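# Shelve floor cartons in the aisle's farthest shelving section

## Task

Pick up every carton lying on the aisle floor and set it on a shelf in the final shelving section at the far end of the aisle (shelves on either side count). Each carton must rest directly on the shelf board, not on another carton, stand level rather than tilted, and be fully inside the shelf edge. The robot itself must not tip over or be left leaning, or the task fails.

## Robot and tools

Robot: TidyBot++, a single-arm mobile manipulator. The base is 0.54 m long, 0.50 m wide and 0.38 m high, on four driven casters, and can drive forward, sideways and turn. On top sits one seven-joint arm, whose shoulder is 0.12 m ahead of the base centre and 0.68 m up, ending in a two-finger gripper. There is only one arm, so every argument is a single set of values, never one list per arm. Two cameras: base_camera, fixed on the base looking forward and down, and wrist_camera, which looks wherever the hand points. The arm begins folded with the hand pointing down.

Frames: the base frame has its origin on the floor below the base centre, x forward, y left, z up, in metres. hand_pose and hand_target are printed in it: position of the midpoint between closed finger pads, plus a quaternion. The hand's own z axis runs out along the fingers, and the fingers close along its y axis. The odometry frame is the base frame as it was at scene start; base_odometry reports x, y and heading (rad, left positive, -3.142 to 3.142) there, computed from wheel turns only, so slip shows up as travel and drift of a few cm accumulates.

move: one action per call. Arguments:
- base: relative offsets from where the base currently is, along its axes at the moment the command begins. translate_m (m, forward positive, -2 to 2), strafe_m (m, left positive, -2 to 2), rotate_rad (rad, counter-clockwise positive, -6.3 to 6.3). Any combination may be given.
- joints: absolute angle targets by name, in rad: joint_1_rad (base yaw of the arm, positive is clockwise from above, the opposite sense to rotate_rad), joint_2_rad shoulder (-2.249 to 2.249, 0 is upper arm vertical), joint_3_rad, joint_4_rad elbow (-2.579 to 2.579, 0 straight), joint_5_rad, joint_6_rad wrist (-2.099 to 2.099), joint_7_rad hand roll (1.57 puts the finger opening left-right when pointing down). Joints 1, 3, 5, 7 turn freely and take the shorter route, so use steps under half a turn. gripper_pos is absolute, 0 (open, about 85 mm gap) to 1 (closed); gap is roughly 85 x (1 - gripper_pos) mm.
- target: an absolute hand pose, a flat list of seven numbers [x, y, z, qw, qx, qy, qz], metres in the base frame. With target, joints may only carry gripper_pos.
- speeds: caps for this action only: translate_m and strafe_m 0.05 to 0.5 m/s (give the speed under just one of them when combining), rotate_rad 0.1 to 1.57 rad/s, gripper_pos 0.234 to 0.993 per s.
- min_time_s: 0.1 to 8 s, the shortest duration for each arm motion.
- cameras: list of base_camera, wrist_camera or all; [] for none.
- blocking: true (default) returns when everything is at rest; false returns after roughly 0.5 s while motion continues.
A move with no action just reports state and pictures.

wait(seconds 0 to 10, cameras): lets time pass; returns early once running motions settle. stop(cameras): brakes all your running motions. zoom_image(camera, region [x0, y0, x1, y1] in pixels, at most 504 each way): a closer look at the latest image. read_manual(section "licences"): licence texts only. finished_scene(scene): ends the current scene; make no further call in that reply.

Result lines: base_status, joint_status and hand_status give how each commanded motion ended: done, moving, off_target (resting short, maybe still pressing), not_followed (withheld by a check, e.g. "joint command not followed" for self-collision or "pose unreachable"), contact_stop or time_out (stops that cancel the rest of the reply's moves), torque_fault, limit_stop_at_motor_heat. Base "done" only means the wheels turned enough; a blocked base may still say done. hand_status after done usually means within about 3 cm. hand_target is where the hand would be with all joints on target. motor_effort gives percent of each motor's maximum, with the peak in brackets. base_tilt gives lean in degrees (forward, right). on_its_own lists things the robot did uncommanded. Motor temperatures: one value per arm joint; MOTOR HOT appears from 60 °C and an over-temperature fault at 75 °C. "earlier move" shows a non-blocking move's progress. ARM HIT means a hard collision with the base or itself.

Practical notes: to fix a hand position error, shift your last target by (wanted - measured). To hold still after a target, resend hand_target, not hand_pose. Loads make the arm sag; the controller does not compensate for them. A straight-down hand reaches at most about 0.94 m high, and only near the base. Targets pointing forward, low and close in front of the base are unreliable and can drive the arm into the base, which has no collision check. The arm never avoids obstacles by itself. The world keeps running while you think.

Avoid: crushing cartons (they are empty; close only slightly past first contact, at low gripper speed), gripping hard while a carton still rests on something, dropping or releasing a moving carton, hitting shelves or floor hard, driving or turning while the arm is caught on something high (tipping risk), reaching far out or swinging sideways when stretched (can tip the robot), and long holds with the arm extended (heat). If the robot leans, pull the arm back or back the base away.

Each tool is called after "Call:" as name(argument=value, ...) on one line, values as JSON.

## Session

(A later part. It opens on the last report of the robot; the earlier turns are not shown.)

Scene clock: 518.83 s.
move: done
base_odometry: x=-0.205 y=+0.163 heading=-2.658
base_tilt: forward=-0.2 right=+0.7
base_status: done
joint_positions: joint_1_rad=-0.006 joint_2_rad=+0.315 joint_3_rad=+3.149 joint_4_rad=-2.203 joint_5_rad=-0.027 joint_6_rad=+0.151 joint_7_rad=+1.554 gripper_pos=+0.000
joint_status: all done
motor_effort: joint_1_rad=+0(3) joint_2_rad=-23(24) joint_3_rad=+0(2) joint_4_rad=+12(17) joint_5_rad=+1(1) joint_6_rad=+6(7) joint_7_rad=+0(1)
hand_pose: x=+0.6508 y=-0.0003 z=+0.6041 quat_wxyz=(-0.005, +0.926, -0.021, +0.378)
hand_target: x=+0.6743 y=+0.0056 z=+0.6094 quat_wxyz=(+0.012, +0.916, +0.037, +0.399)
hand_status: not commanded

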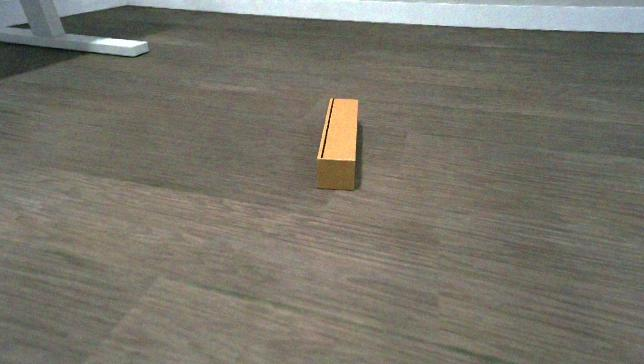

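Call:
move(base={"translate_m": 0.015, "strafe_m": 0.025, "rotate_rad": -0.05}, speeds={"translate_m": 0.1, "rotate_rad": 0.2}, joints={"joint_2_rad": 1.86, "joint_4_rad": -1.01, "joint_6_rad": 0.572}, min_time_s=4, cameras=["base_camera", "wrist_camera"])

Scene clock: 528.57 s.
move: done
base_odometry: x=-0.207 y=+0.134 heading=-2.707
base_tilt: forward=-0.2 right=+0.7
base_status: done
joint_positions: joint_1_rad=-0.010 joint_2_rad=+1.817 joint_3_rad=+3.149 joint_4_rad=-1.037 joint_5_rad=-0.027 joint_6_rad=+0.526 joint_7_rad=+1.554 gripper_pos=+0.000
joint_status: all done
motor_effort: joint_1_rad=+0(2) joint_2_rad=-42(45) joint_3_rad=+0(1) joint_4_rad=+8(13) joint_5_rad=+0(1) joint_6_rad=+6(7) joint_7_rad=+0(1)
hand_pose: x=+0.8422 y=+0.0015 z=+0.0637 quat_wxyz=(-0.001, +0.918, -0.014, +0.396)
hand_target: x=+0.8389 y=+0.0121 z=+0.0519 quat_wxyz=(+0.005, +0.911, +0.042, +0.409)
hand_status: not commanded
wrist_camera: T_world_to_cam=[[-0.04483, -0.99884, -0.01766, 0.04017], [-0.69354, 0.04385, -0.71908, 0.68542], [0.71902, -0.01999, -0.6947, -0.42248]] pos_world=[0.78094, 0.00162, 0.20008]

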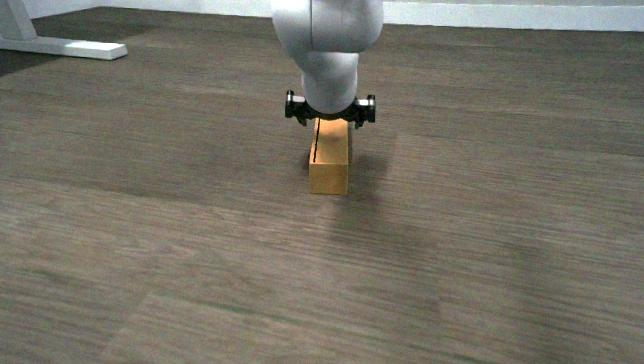

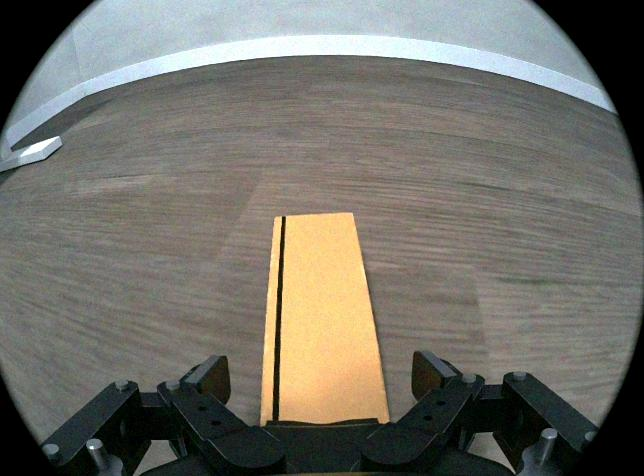

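Call:
move(base={"strafe_m": -0.012, "rotate_rad": 0.012}, speeds={"strafe_m": 0.05, "rotate_rad": 0.1}, joints={"joint_2_rad": 1.98, "joint_4_rad": -0.875, "joint_6_rad": 0.572}, min_time_s=2, cameras=["wrist_camera"])

Scene clock: 534.23 s.
move: done
base_odometry: x=-0.212 y=+0.145 heading=-2.695
base_tilt: forward=-0.2 right=+0.7
base_status: done
joint_positions: joint_1_rad=-0.009 joint_2_rad=+1.925 joint_3_rad=+3.149 joint_4_rad=-0.904 joint_5_rad=-0.027 joint_6_rad=+0.527 joint_7_rad=+1.554 gripper_pos=+0.000
joint_status: all done
motor_effort: joint_1_rad=+0(4) joint_2_rad=-41(42) joint_3_rad=+0(2) joint_4_rad=+8(9) joint_5_rad=+0(1) joint_6_rad=+6(7) joint_7_rad=+0(1)
hand_pose: x=+0.8421 y=+0.0011 z=+0.0288 quat_wxyz=(-0.001, +0.913, -0.014, +0.408)
hand_target: x=+0.8293 y=+0.0124 z=+0.0093 quat_wxyz=(+0.005, +0.908, +0.042, +0.416)
hand_status: not commanded
wrist_camera: T_world_to_cam=[[-0.04455, -0.99882, -0.01933, 0.0389], [-0.67448, 0.04435, -0.73696, 0.64467], [0.73695, -0.01979, -0.67566, -0.46224]] pos_world=[0.7772, 0.00112, 0.16353]

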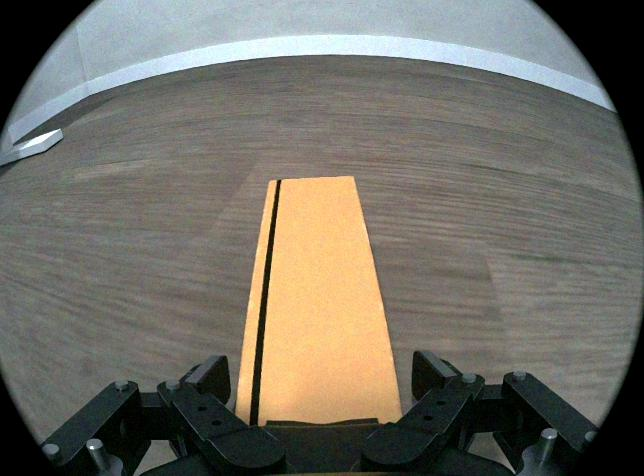

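Call:
move(joints={"gripper_pos": 0.3}, speeds={"gripper_pos": 0.234})

Call:
move(joints={"gripper_pos": 0.336}, speeds={"gripper_pos": 0.234})

Call:
move(joints={"joint_2_rad": 0.255, "joint_4_rad": -2.224, "joint_6_rad": 0.158}, min_time_s=4)

Call:
move(joints={"joint_1_rad": 0.02, "joint_2_rad": -0.63, "joint_4_rad": -2.493, "joint_6_rad": -0.459}, min_time_s=3, cameras=["wrist_camera"])

Scene clock: 540.30 s.
move: done
base_odometry: x=-0.212 y=+0.145 heading=-2.695
base_tilt: forward=-0.2 right=+0.7
base_status: not commanded
joint_positions: joint_1_rad=-0.010 joint_2_rad=+1.925 joint_3_rad=+3.149 joint_4_rad=-0.900 joint_5_rad=-0.027 joint_6_rad=+0.534 joint_7_rad=+1.554 gripper_pos=+0.298
joint_status: all done
motor_effort: joint_1_rad=+1(2) joint_2_rad=-39(41) joint_3_rad=+0(1) joint_4_rad=+8(8) joint_5_rad=+0(1) joint_6_rad=+5(6) joint_7_rad=+0(1)
hand_pose: x=+0.8456 y=+0.0019 z=+0.0318 quat_wxyz=(-0.001, +0.911, -0.014, +0.413)
hand_target: x=+0.8293 y=+0.0124 z=+0.0093 quat_wxyz=(+0.005, +0.908, +0.042, +0.416)
hand_status: not commanded
pictures: none

Scene clock: 541.30 s.
move: done
base_odometry: x=-0.212 y=+0.145 heading=-2.695
base_tilt: forward=-0.1 right=+0.7
base_status: not commanded
joint_positions: joint_1_rad=-0.010 joint_2_rad=+1.925 joint_3_rad=+3.149 joint_4_rad=-0.899 joint_5_rad=-0.027 joint_6_rad=+0.535 joint_7_rad=+1.554 gripper_pos=+0.333
joint_status: all done
motor_effort: joint_1_rad=+0(1) joint_2_rad=-39(39) joint_3_rad=-1(1) joint_4_rad=+8(8) joint_5_rad=+0(1) joint_6_rad=+5(6) joint_7_rad=+0(0)
hand_pose: x=+0.8461 y=+0.0019 z=+0.0323 quat_wxyz=(-0.001, +0.910, -0.014, +0.414)
hand_target: x=+0.8293 y=+0.0124 z=+0.0093 quat_wxyz=(+0.005, +0.908, +0.042, +0.416)
hand_status: not commanded
pictures: none

Scene clock: 545.60 s.
move: done
base_odometry: x=-0.212 y=+0.145 heading=-2.695
base_tilt: forward=-0.2 right=+0.7
base_status: not commanded
joint_positions: joint_1_rad=-0.010 joint_2_rad=+0.298 joint_3_rad=+3.149 joint_4_rad=-2.201 joint_5_rad=-0.027 joint_6_rad=+0.207 joint_7_rad=+1.554 gripper_pos=+0.333
joint_status: all done
motor_effort: joint_1_rad=+0(0) joint_2_rad=-24(45) joint_3_rad=+0(1) joint_4_rad=+13(13) joint_5_rad=+0(1) joint_6_rad=+6(8) joint_7_rad=+0(1)
hand_pose: x=+0.6648 y=+0.0013 z=+0.6267 quat_wxyz=(-0.006, +0.911, -0.019, +0.412)
hand_target: x=+0.6463 y=+0.0050 z=+0.6288 quat_wxyz=(+0.012, +0.916, +0.037, +0.399)
hand_status: not commanded
pictures: none

Scene clock: 548.90 s.
move: done
base_odometry: x=-0.212 y=+0.145 heading=-2.695
base_tilt: forward=-0.2 right=+0.7
base_status: not commanded
joint_positions: joint_1_rad=+0.007 joint_2_rad=-0.607 joint_3_rad=+3.149 joint_4_rad=-2.469 joint_5_rad=-0.027 joint_6_rad=-0.409 joint_7_rad=+1.554 gripper_pos=+0.333
joint_status: all done
motor_effort: joint_1_rad=+0(2) joint_2_rad=+0(25) joint_3_rad=+0(1) joint_4_rad=+17(18) joint_5_rad=+0(1) joint_6_rad=+6(8) joint_7_rad=+0(1)
hand_pose: x=+0.4184 y=+0.0006 z=+0.7370 quat_wxyz=(-0.013, +0.906, -0.023, +0.422)
hand_target: x=+0.3996 y=-0.0108 z=+0.7189 quat_wxyz=(+0.025, +0.917, +0.017, +0.398)
hand_status: not commanded
wrist_camera: T_world_to_cam=[[-0.0505, -0.99753, -0.04876, 0.05743], [-0.64991, 0.0699, -0.75679, 0.88523], [0.75833, -0.00653, -0.65184, 0.30195]] pos_world=[0.34925, -0.00261, 0.86956]

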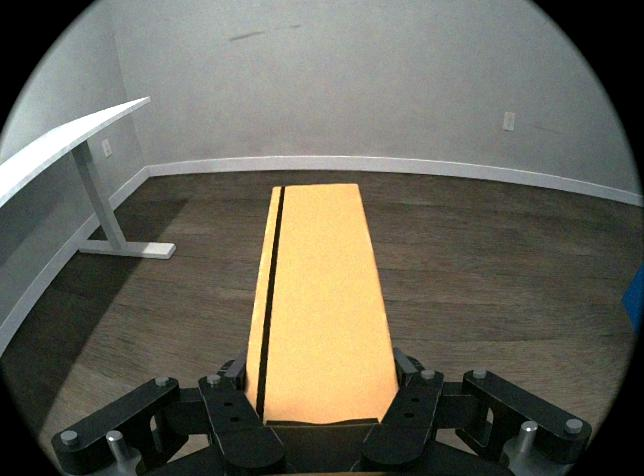

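Call:
move(base={"translate_m": 0.206, "strafe_m": -0.494, "rotate_rad": -1.803}, speeds={"rotate_rad": 0.8}, cameras=["base_camera", "wrist_camera"])

Scene clock: 557.77 s.
move: done
base_odometry: x=-0.611 y=+0.501 heading=+1.786
base_tilt: forward=-0.2 right=+0.7
base_status: done
joint_positions: joint_1_rad=+0.011 joint_2_rad=-0.610 joint_3_rad=+3.149 joint_4_rad=-2.469 joint_5_rad=-0.027 joint_6_rad=-0.413 joint_7_rad=+1.554 gripper_pos=+0.333
joint_status: not commanded
motor_effort: joint_1_rad=+0(1) joint_2_rad=+0(2) joint_3_rad=+1(2) joint_4_rad=+17(18) joint_5_rad=+0(1) joint_6_rad=+7(7) joint_7_rad=+0(0)
hand_pose: x=+0.4172 y=-0.0006 z=+0.7366 quat_wxyz=(-0.012, +0.907, -0.025, +0.421)
hand_target: x=+0.3996 y=-0.0108 z=+0.7189 quat_wxyz=(+0.025, +0.917, +0.017, +0.398)
hand_status: not commanded
wrist_camera: T_world_to_cam=[[-0.05457, -0.99732, -0.04867, 0.05782], [-0.65116, 0.07249, -0.75547, 0.88379], [0.75698, -0.00954, -0.65337, 0.30423]] pos_world=[0.34835, -0.0035, 0.86926]

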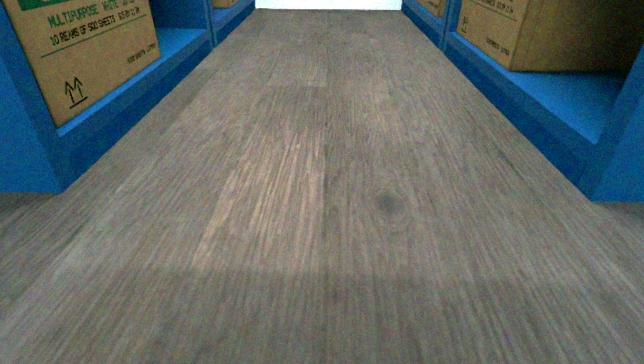

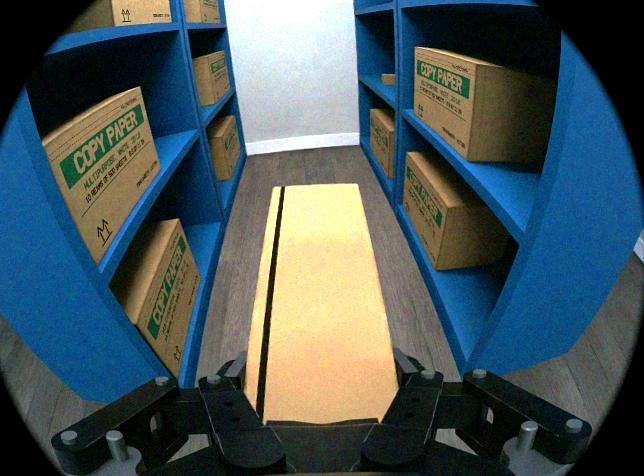

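Call:
move(base={"rotate_rad": 0.035, "strafe_m": 0.07}, speeds={"rotate_rad": 0.3}, cameras=["base_camera"])

Call:
move(base={"translate_m": 1.75}, speeds={"translate_m": 0.4}, cameras=["base_camera", "wrist_camera"])

Scene clock: 567.37 s.
move: done
base_odometry: x=-0.679 y=+0.486 heading=+1.820
base_tilt: forward=-0.2 right=+0.7
base_status: done
joint_positions: joint_1_rad=+0.013 joint_2_rad=-0.610 joint_3_rad=+3.149 joint_4_rad=-2.469 joint_5_rad=-0.027 joint_6_rad=-0.413 joint_7_rad=+1.554 gripper_pos=+0.333
joint_status: not commanded
motor_effort: joint_1_rad=+0(1) joint_2_rad=+1(1) joint_3_rad=+0(1) joint_4_rad=+18(18) joint_5_rad=+0(1) joint_6_rad=+6(7) joint_7_rad=+0(0)
hand_pose: x=+0.4172 y=-0.0011 z=+0.7366 quat_wxyz=(-0.012, +0.907, -0.026, +0.421)
hand_target: x=+0.3996 y=-0.0108 z=+0.7189 quat_wxyz=(+0.025, +0.917, +0.017, +0.398)
hand_status: not commanded

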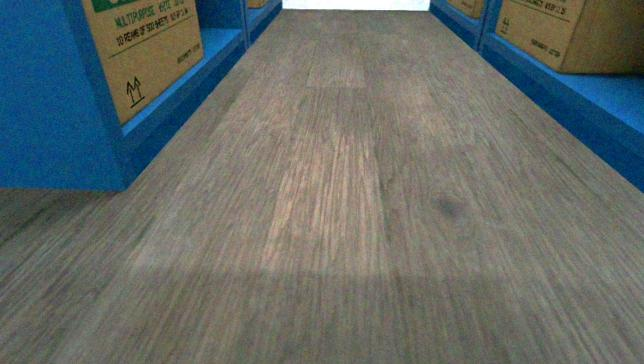

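Scene clock: 572.90 s.
move: done
base_odometry: x=-1.111 y=+2.182 heading=+1.820
base_tilt: forward=-0.2 right=+0.6
base_status: done
joint_positions: joint_1_rad=+0.013 joint_2_rad=-0.612 joint_3_rad=+3.149 joint_4_rad=-2.470 joint_5_rad=-0.027 joint_6_rad=-0.414 joint_7_rad=+1.554 gripper_pos=+0.333
joint_status: not commanded
motor_effort: joint_1_rad=+0(1) joint_2_rad=+1(3) joint_3_rad=+0(1) joint_4_rad=+18(18) joint_5_rad=+0(1) joint_6_rad=+7(7) joint_7_rad=+0(1)
hand_pose: x=+0.4167 y=-0.0010 z=+0.7365 quat_wxyz=(-0.012, +0.906, -0.026, +0.421)
hand_target: x=+0.3996 y=-0.0108 z=+0.7189 quat_wxyz=(+0.025, +0.917, +0.017, +0.398)
hand_status: not commanded
wrist_camera: T_world_to_cam=[[-0.05604, -0.99724, -0.0487, 0.05793], [-0.65095, 0.07348, -0.75555, 0.88335], [0.75705, -0.01064, -0.65327, 0.3045]] pos_world=[0.34775, -0.0039, 0.86916]

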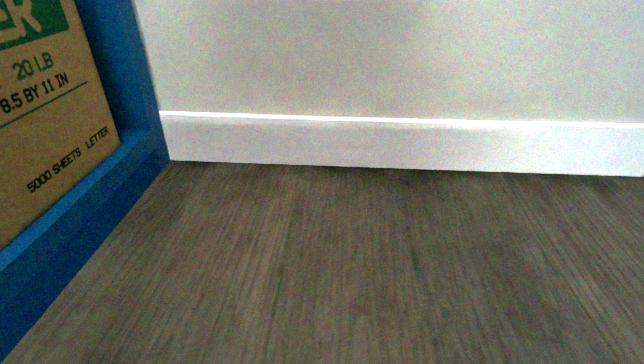

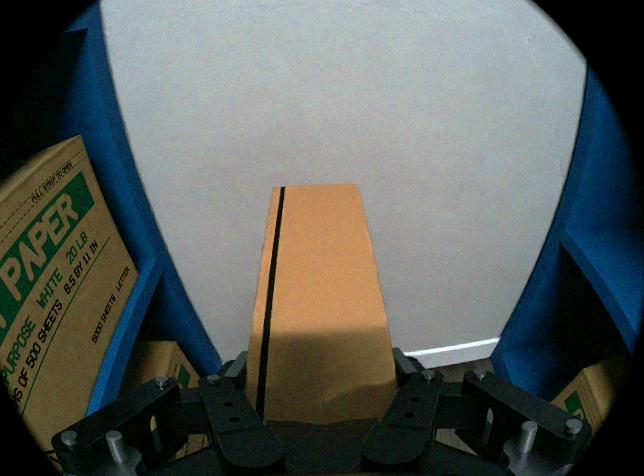

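Call:
move(base={"strafe_m": -0.04}, joints={"joint_1_rad": 1.575}, speeds={"strafe_m": 0.1}, min_time_s=3, cameras=["wrist_camera"])

Scene clock: 580.43 s.
move: done
base_odometry: x=-1.072 y=+2.192 heading=+1.820
base_tilt: forward=-0.2 right=+0.7
base_status: done
joint_positions: joint_1_rad=+1.563 joint_2_rad=-0.612 joint_3_rad=+3.149 joint_4_rad=-2.470 joint_5_rad=-0.027 joint_6_rad=-0.414 joint_7_rad=+1.554 gripper_pos=+0.333
joint_status: all done
motor_effort: joint_1_rad=+0(2) joint_2_rad=+1(1) joint_3_rad=+0(2) joint_4_rad=+17(18) joint_5_rad=+0(1) joint_6_rad=+6(7) joint_7_rad=+0(1)
hand_pose: x=+0.1240 y=-0.2976 z=+0.7365 quat_wxyz=(+0.287, +0.629, -0.653, +0.309)
hand_target: x=+0.1126 y=-0.2807 z=+0.7189 quat_wxyz=(+0.297, +0.665, -0.631, +0.266)
hand_status: not commanded
wrist_camera: T_world_to_cam=[[-0.99817, 0.0358, -0.04865, 0.17001], [0.06022, 0.65231, -0.75556, 0.7987], [0.00468, -0.75711, -0.65328, 0.39405]] pos_world=[0.11976, -0.22875, 0.86916]

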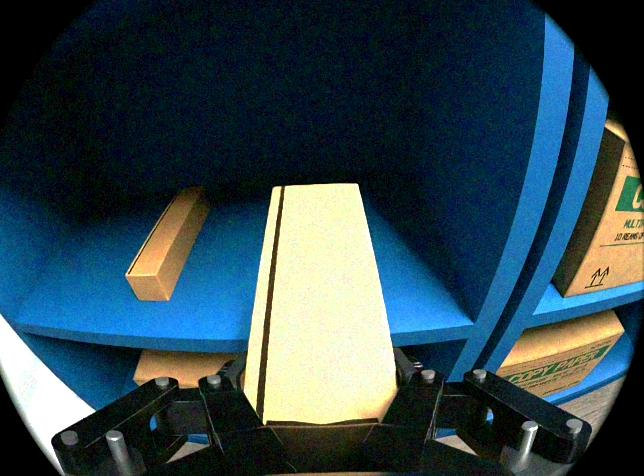

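Call:
move(base={"strafe_m": -0.11}, speeds={"strafe_m": 0.1}, joints={"joint_2_rad": 0.42, "joint_4_rad": -2.195, "joint_6_rad": 0.36}, min_time_s=3.5, cameras=["wrist_camera"])

Scene clock: 590.10 s.
move: done
base_odometry: x=-0.965 y=+2.220 heading=+1.820
base_tilt: forward=-0.2 right=+0.7
base_status: done
joint_positions: joint_1_rad=+1.563 joint_2_rad=+0.386 joint_3_rad=+3.149 joint_4_rad=-2.229 joint_5_rad=-0.027 joint_6_rad=+0.310 joint_7_rad=+1.554 gripper_pos=+0.333
joint_status: all done
motor_effort: joint_1_rad=+0(0) joint_2_rad=-25(26) joint_3_rad=+0(1) joint_4_rad=+11(19) joint_5_rad=+1(1) joint_6_rad=+7(7) joint_7_rad=+0(1)
hand_pose: x=+0.1180 y=-0.5476 z=+0.5911 quat_wxyz=(+0.284, +0.632, -0.660, +0.290)
hand_target: x=+0.1184 y=-0.5708 z=+0.5974 quat_wxyz=(+0.312, +0.660, -0.616, +0.294)
hand_status: not commanded
wrist_camera: T_world_to_cam=[[-0.99819, 0.05297, -0.02849, 0.16339], [0.05686, 0.67658, -0.73417, 0.85329], [-0.01961, -0.73446, -0.67837, 0.13993]] pos_world=[0.11732, -0.4832, 0.72603]

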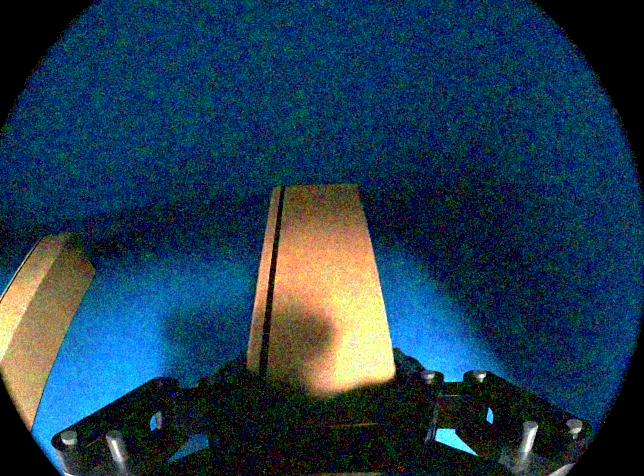

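Call:
move(joints={"joint_2_rad": 0.509, "joint_4_rad": -2.302, "joint_6_rad": 0.493}, min_time_s=3, cameras=["wrist_camera"])

Scene clock: 596.13 s.
move: done
base_odometry: x=-0.965 y=+2.220 heading=+1.820
base_tilt: forward=-0.2 right=+0.7
base_status: not commanded
joint_positions: joint_1_rad=+1.563 joint_2_rad=+0.458 joint_3_rad=+3.149 joint_4_rad=-2.274 joint_5_rad=-0.027 joint_6_rad=+0.448 joint_7_rad=+1.554 gripper_pos=+0.333
joint_status: all done
motor_effort: joint_1_rad=+0(1) joint_2_rad=-24(27) joint_3_rad=+0(1) joint_4_rad=+9(11) joint_5_rad=+0(1) joint_6_rad=+6(8) joint_7_rad=+0(1)
hand_pose: x=+0.1169 y=-0.5466 z=+0.5672 quat_wxyz=(+0.293, +0.629, -0.657, +0.295)
hand_target: x=+0.1200 y=-0.5354 z=+0.5403 quat_wxyz=(+0.290, +0.670, -0.625, +0.276)
hand_status: not commanded
wrist_camera: T_world_to_cam=[[-0.99822, 0.05369, -0.02588, 0.16049], [0.05494, 0.6605, -0.74882, 0.83489], [-0.02311, -0.74891, -0.66227, 0.10774]] pos_world=[0.11683, -0.47937, 0.70069]

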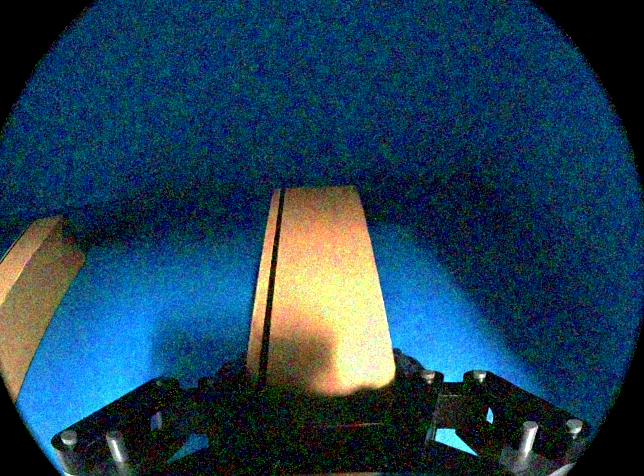

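Call:
move(joints={"joint_2_rad": 0.521, "joint_4_rad": -2.305, "joint_6_rad": 0.507}, min_time_s=1, cameras=["wrist_camera"])

Scene clock: 601.43 s.
move: done
base_odometry: x=-0.965 y=+2.220 heading=+1.820
base_tilt: forward=-0.1 right=+0.7
base_status: not commanded
joint_positions: joint_1_rad=+1.563 joint_2_rad=+0.463 joint_3_rad=+3.149 joint_4_rad=-2.277 joint_5_rad=-0.027 joint_6_rad=+0.463 joint_7_rad=+1.554 gripper_pos=+0.333
joint_status: all done
motor_effort: joint_1_rad=+0(1) joint_2_rad=-23(24) joint_3_rad=-1(1) joint_4_rad=+9(10) joint_5_rad=+0(1) joint_6_rad=+5(6) joint_7_rad=+0(0)
hand_pose: x=+0.1168 y=-0.5476 z=+0.5670 quat_wxyz=(+0.295, +0.628, -0.656, +0.298)
hand_target: x=+0.1201 y=-0.5351 z=+0.5360 quat_wxyz=(+0.289, +0.670, -0.625, +0.276)
hand_status: not commanded
wrist_camera: T_world_to_cam=[[-0.99822, 0.05368, -0.02584, 0.16045], [0.05474, 0.65527, -0.75341, 0.83514], [-0.02351, -0.75348, -0.65705, 0.1014]] pos_world=[0.11683, -0.47946, 0.69997]

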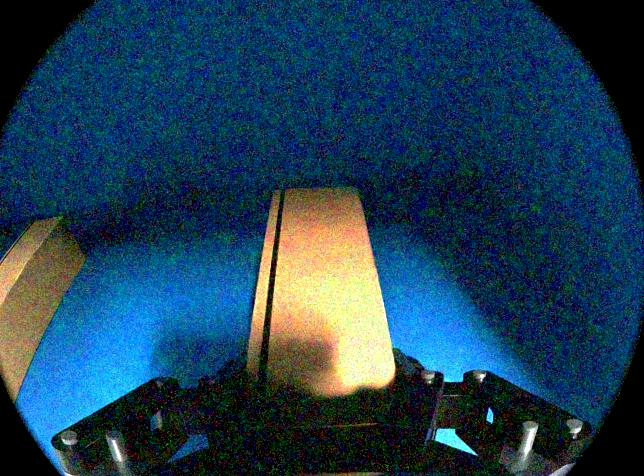

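Call:
move(joints={"gripper_pos": 0.0}, speeds={"gripper_pos": 0.234}, cameras=[])

Call:
move(joints={"joint_2_rad": -0.63, "joint_4_rad": -2.493, "joint_6_rad": -0.459}, min_time_s=3, cameras=["wrist_camera"])

Scene clock: 605.97 s.
move: done
base_odometry: x=-0.965 y=+2.220 heading=+1.820
base_tilt: forward=-0.2 right=+0.7
base_status: not commanded
joint_positions: joint_1_rad=+1.564 joint_2_rad=+0.474 joint_3_rad=+3.149 joint_4_rad=-2.280 joint_5_rad=-0.027 joint_6_rad=+0.471 joint_7_rad=+1.554 gripper_pos=+0.000
joint_status: all done
motor_effort: joint_1_rad=+0(1) joint_2_rad=-25(25) joint_3_rad=+0(1) joint_4_rad=+8(9) joint_5_rad=+1(1) joint_6_rad=+5(6) joint_7_rad=+0(1)
hand_pose: x=+0.1161 y=-0.5464 z=+0.5614 quat_wxyz=(+0.293, +0.629, -0.657, +0.295)
hand_target: x=+0.1201 y=-0.5351 z=+0.5360 quat_wxyz=(+0.289, +0.670, -0.625, +0.276)
hand_status: not commanded

Scene clock: 609.27 s.
move: done
base_odometry: x=-0.965 y=+2.220 heading=+1.820
base_tilt: forward=-0.2 right=+0.7
base_status: not commanded
joint_positions: joint_1_rad=+1.564 joint_2_rad=-0.608 joint_3_rad=+3.149 joint_4_rad=-2.466 joint_5_rad=-0.027 joint_6_rad=-0.405 joint_7_rad=+1.554 gripper_pos=+0.000
joint_status: all done
motor_effort: joint_1_rad=+0(1) joint_2_rad=+1(27) joint_3_rad=+0(1) joint_4_rad=+17(18) joint_5_rad=+0(1) joint_6_rad=+6(7) joint_7_rad=+0(0)
hand_pose: x=+0.1235 y=-0.3008 z=+0.7397 quat_wxyz=(+0.290, +0.628, -0.652, +0.312)
hand_target: x=+0.1126 y=-0.2807 z=+0.7189 quat_wxyz=(+0.297, +0.665, -0.631, +0.266)
hand_status: not commanded
wrist_camera: T_world_to_cam=[[-0.99812, 0.03685, -0.04889, 0.17036], [0.06112, 0.6453, -0.76148, 0.80541], [0.00348, -0.76304, -0.64634, 0.38697]] pos_world=[0.11946, -0.23073, 0.87174]

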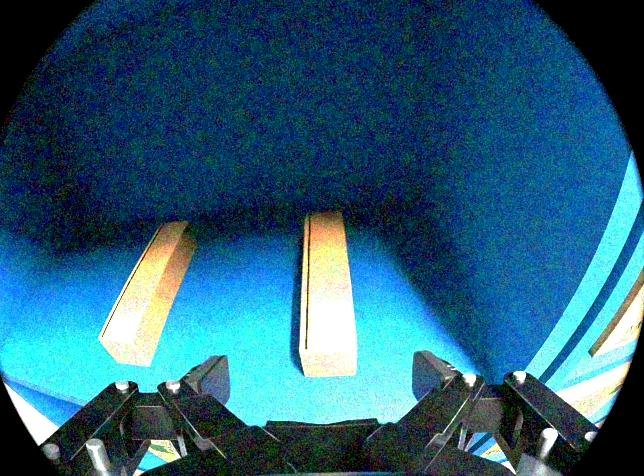

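Call:
finished_scene(scene=1)

The scene is finished: the task was done.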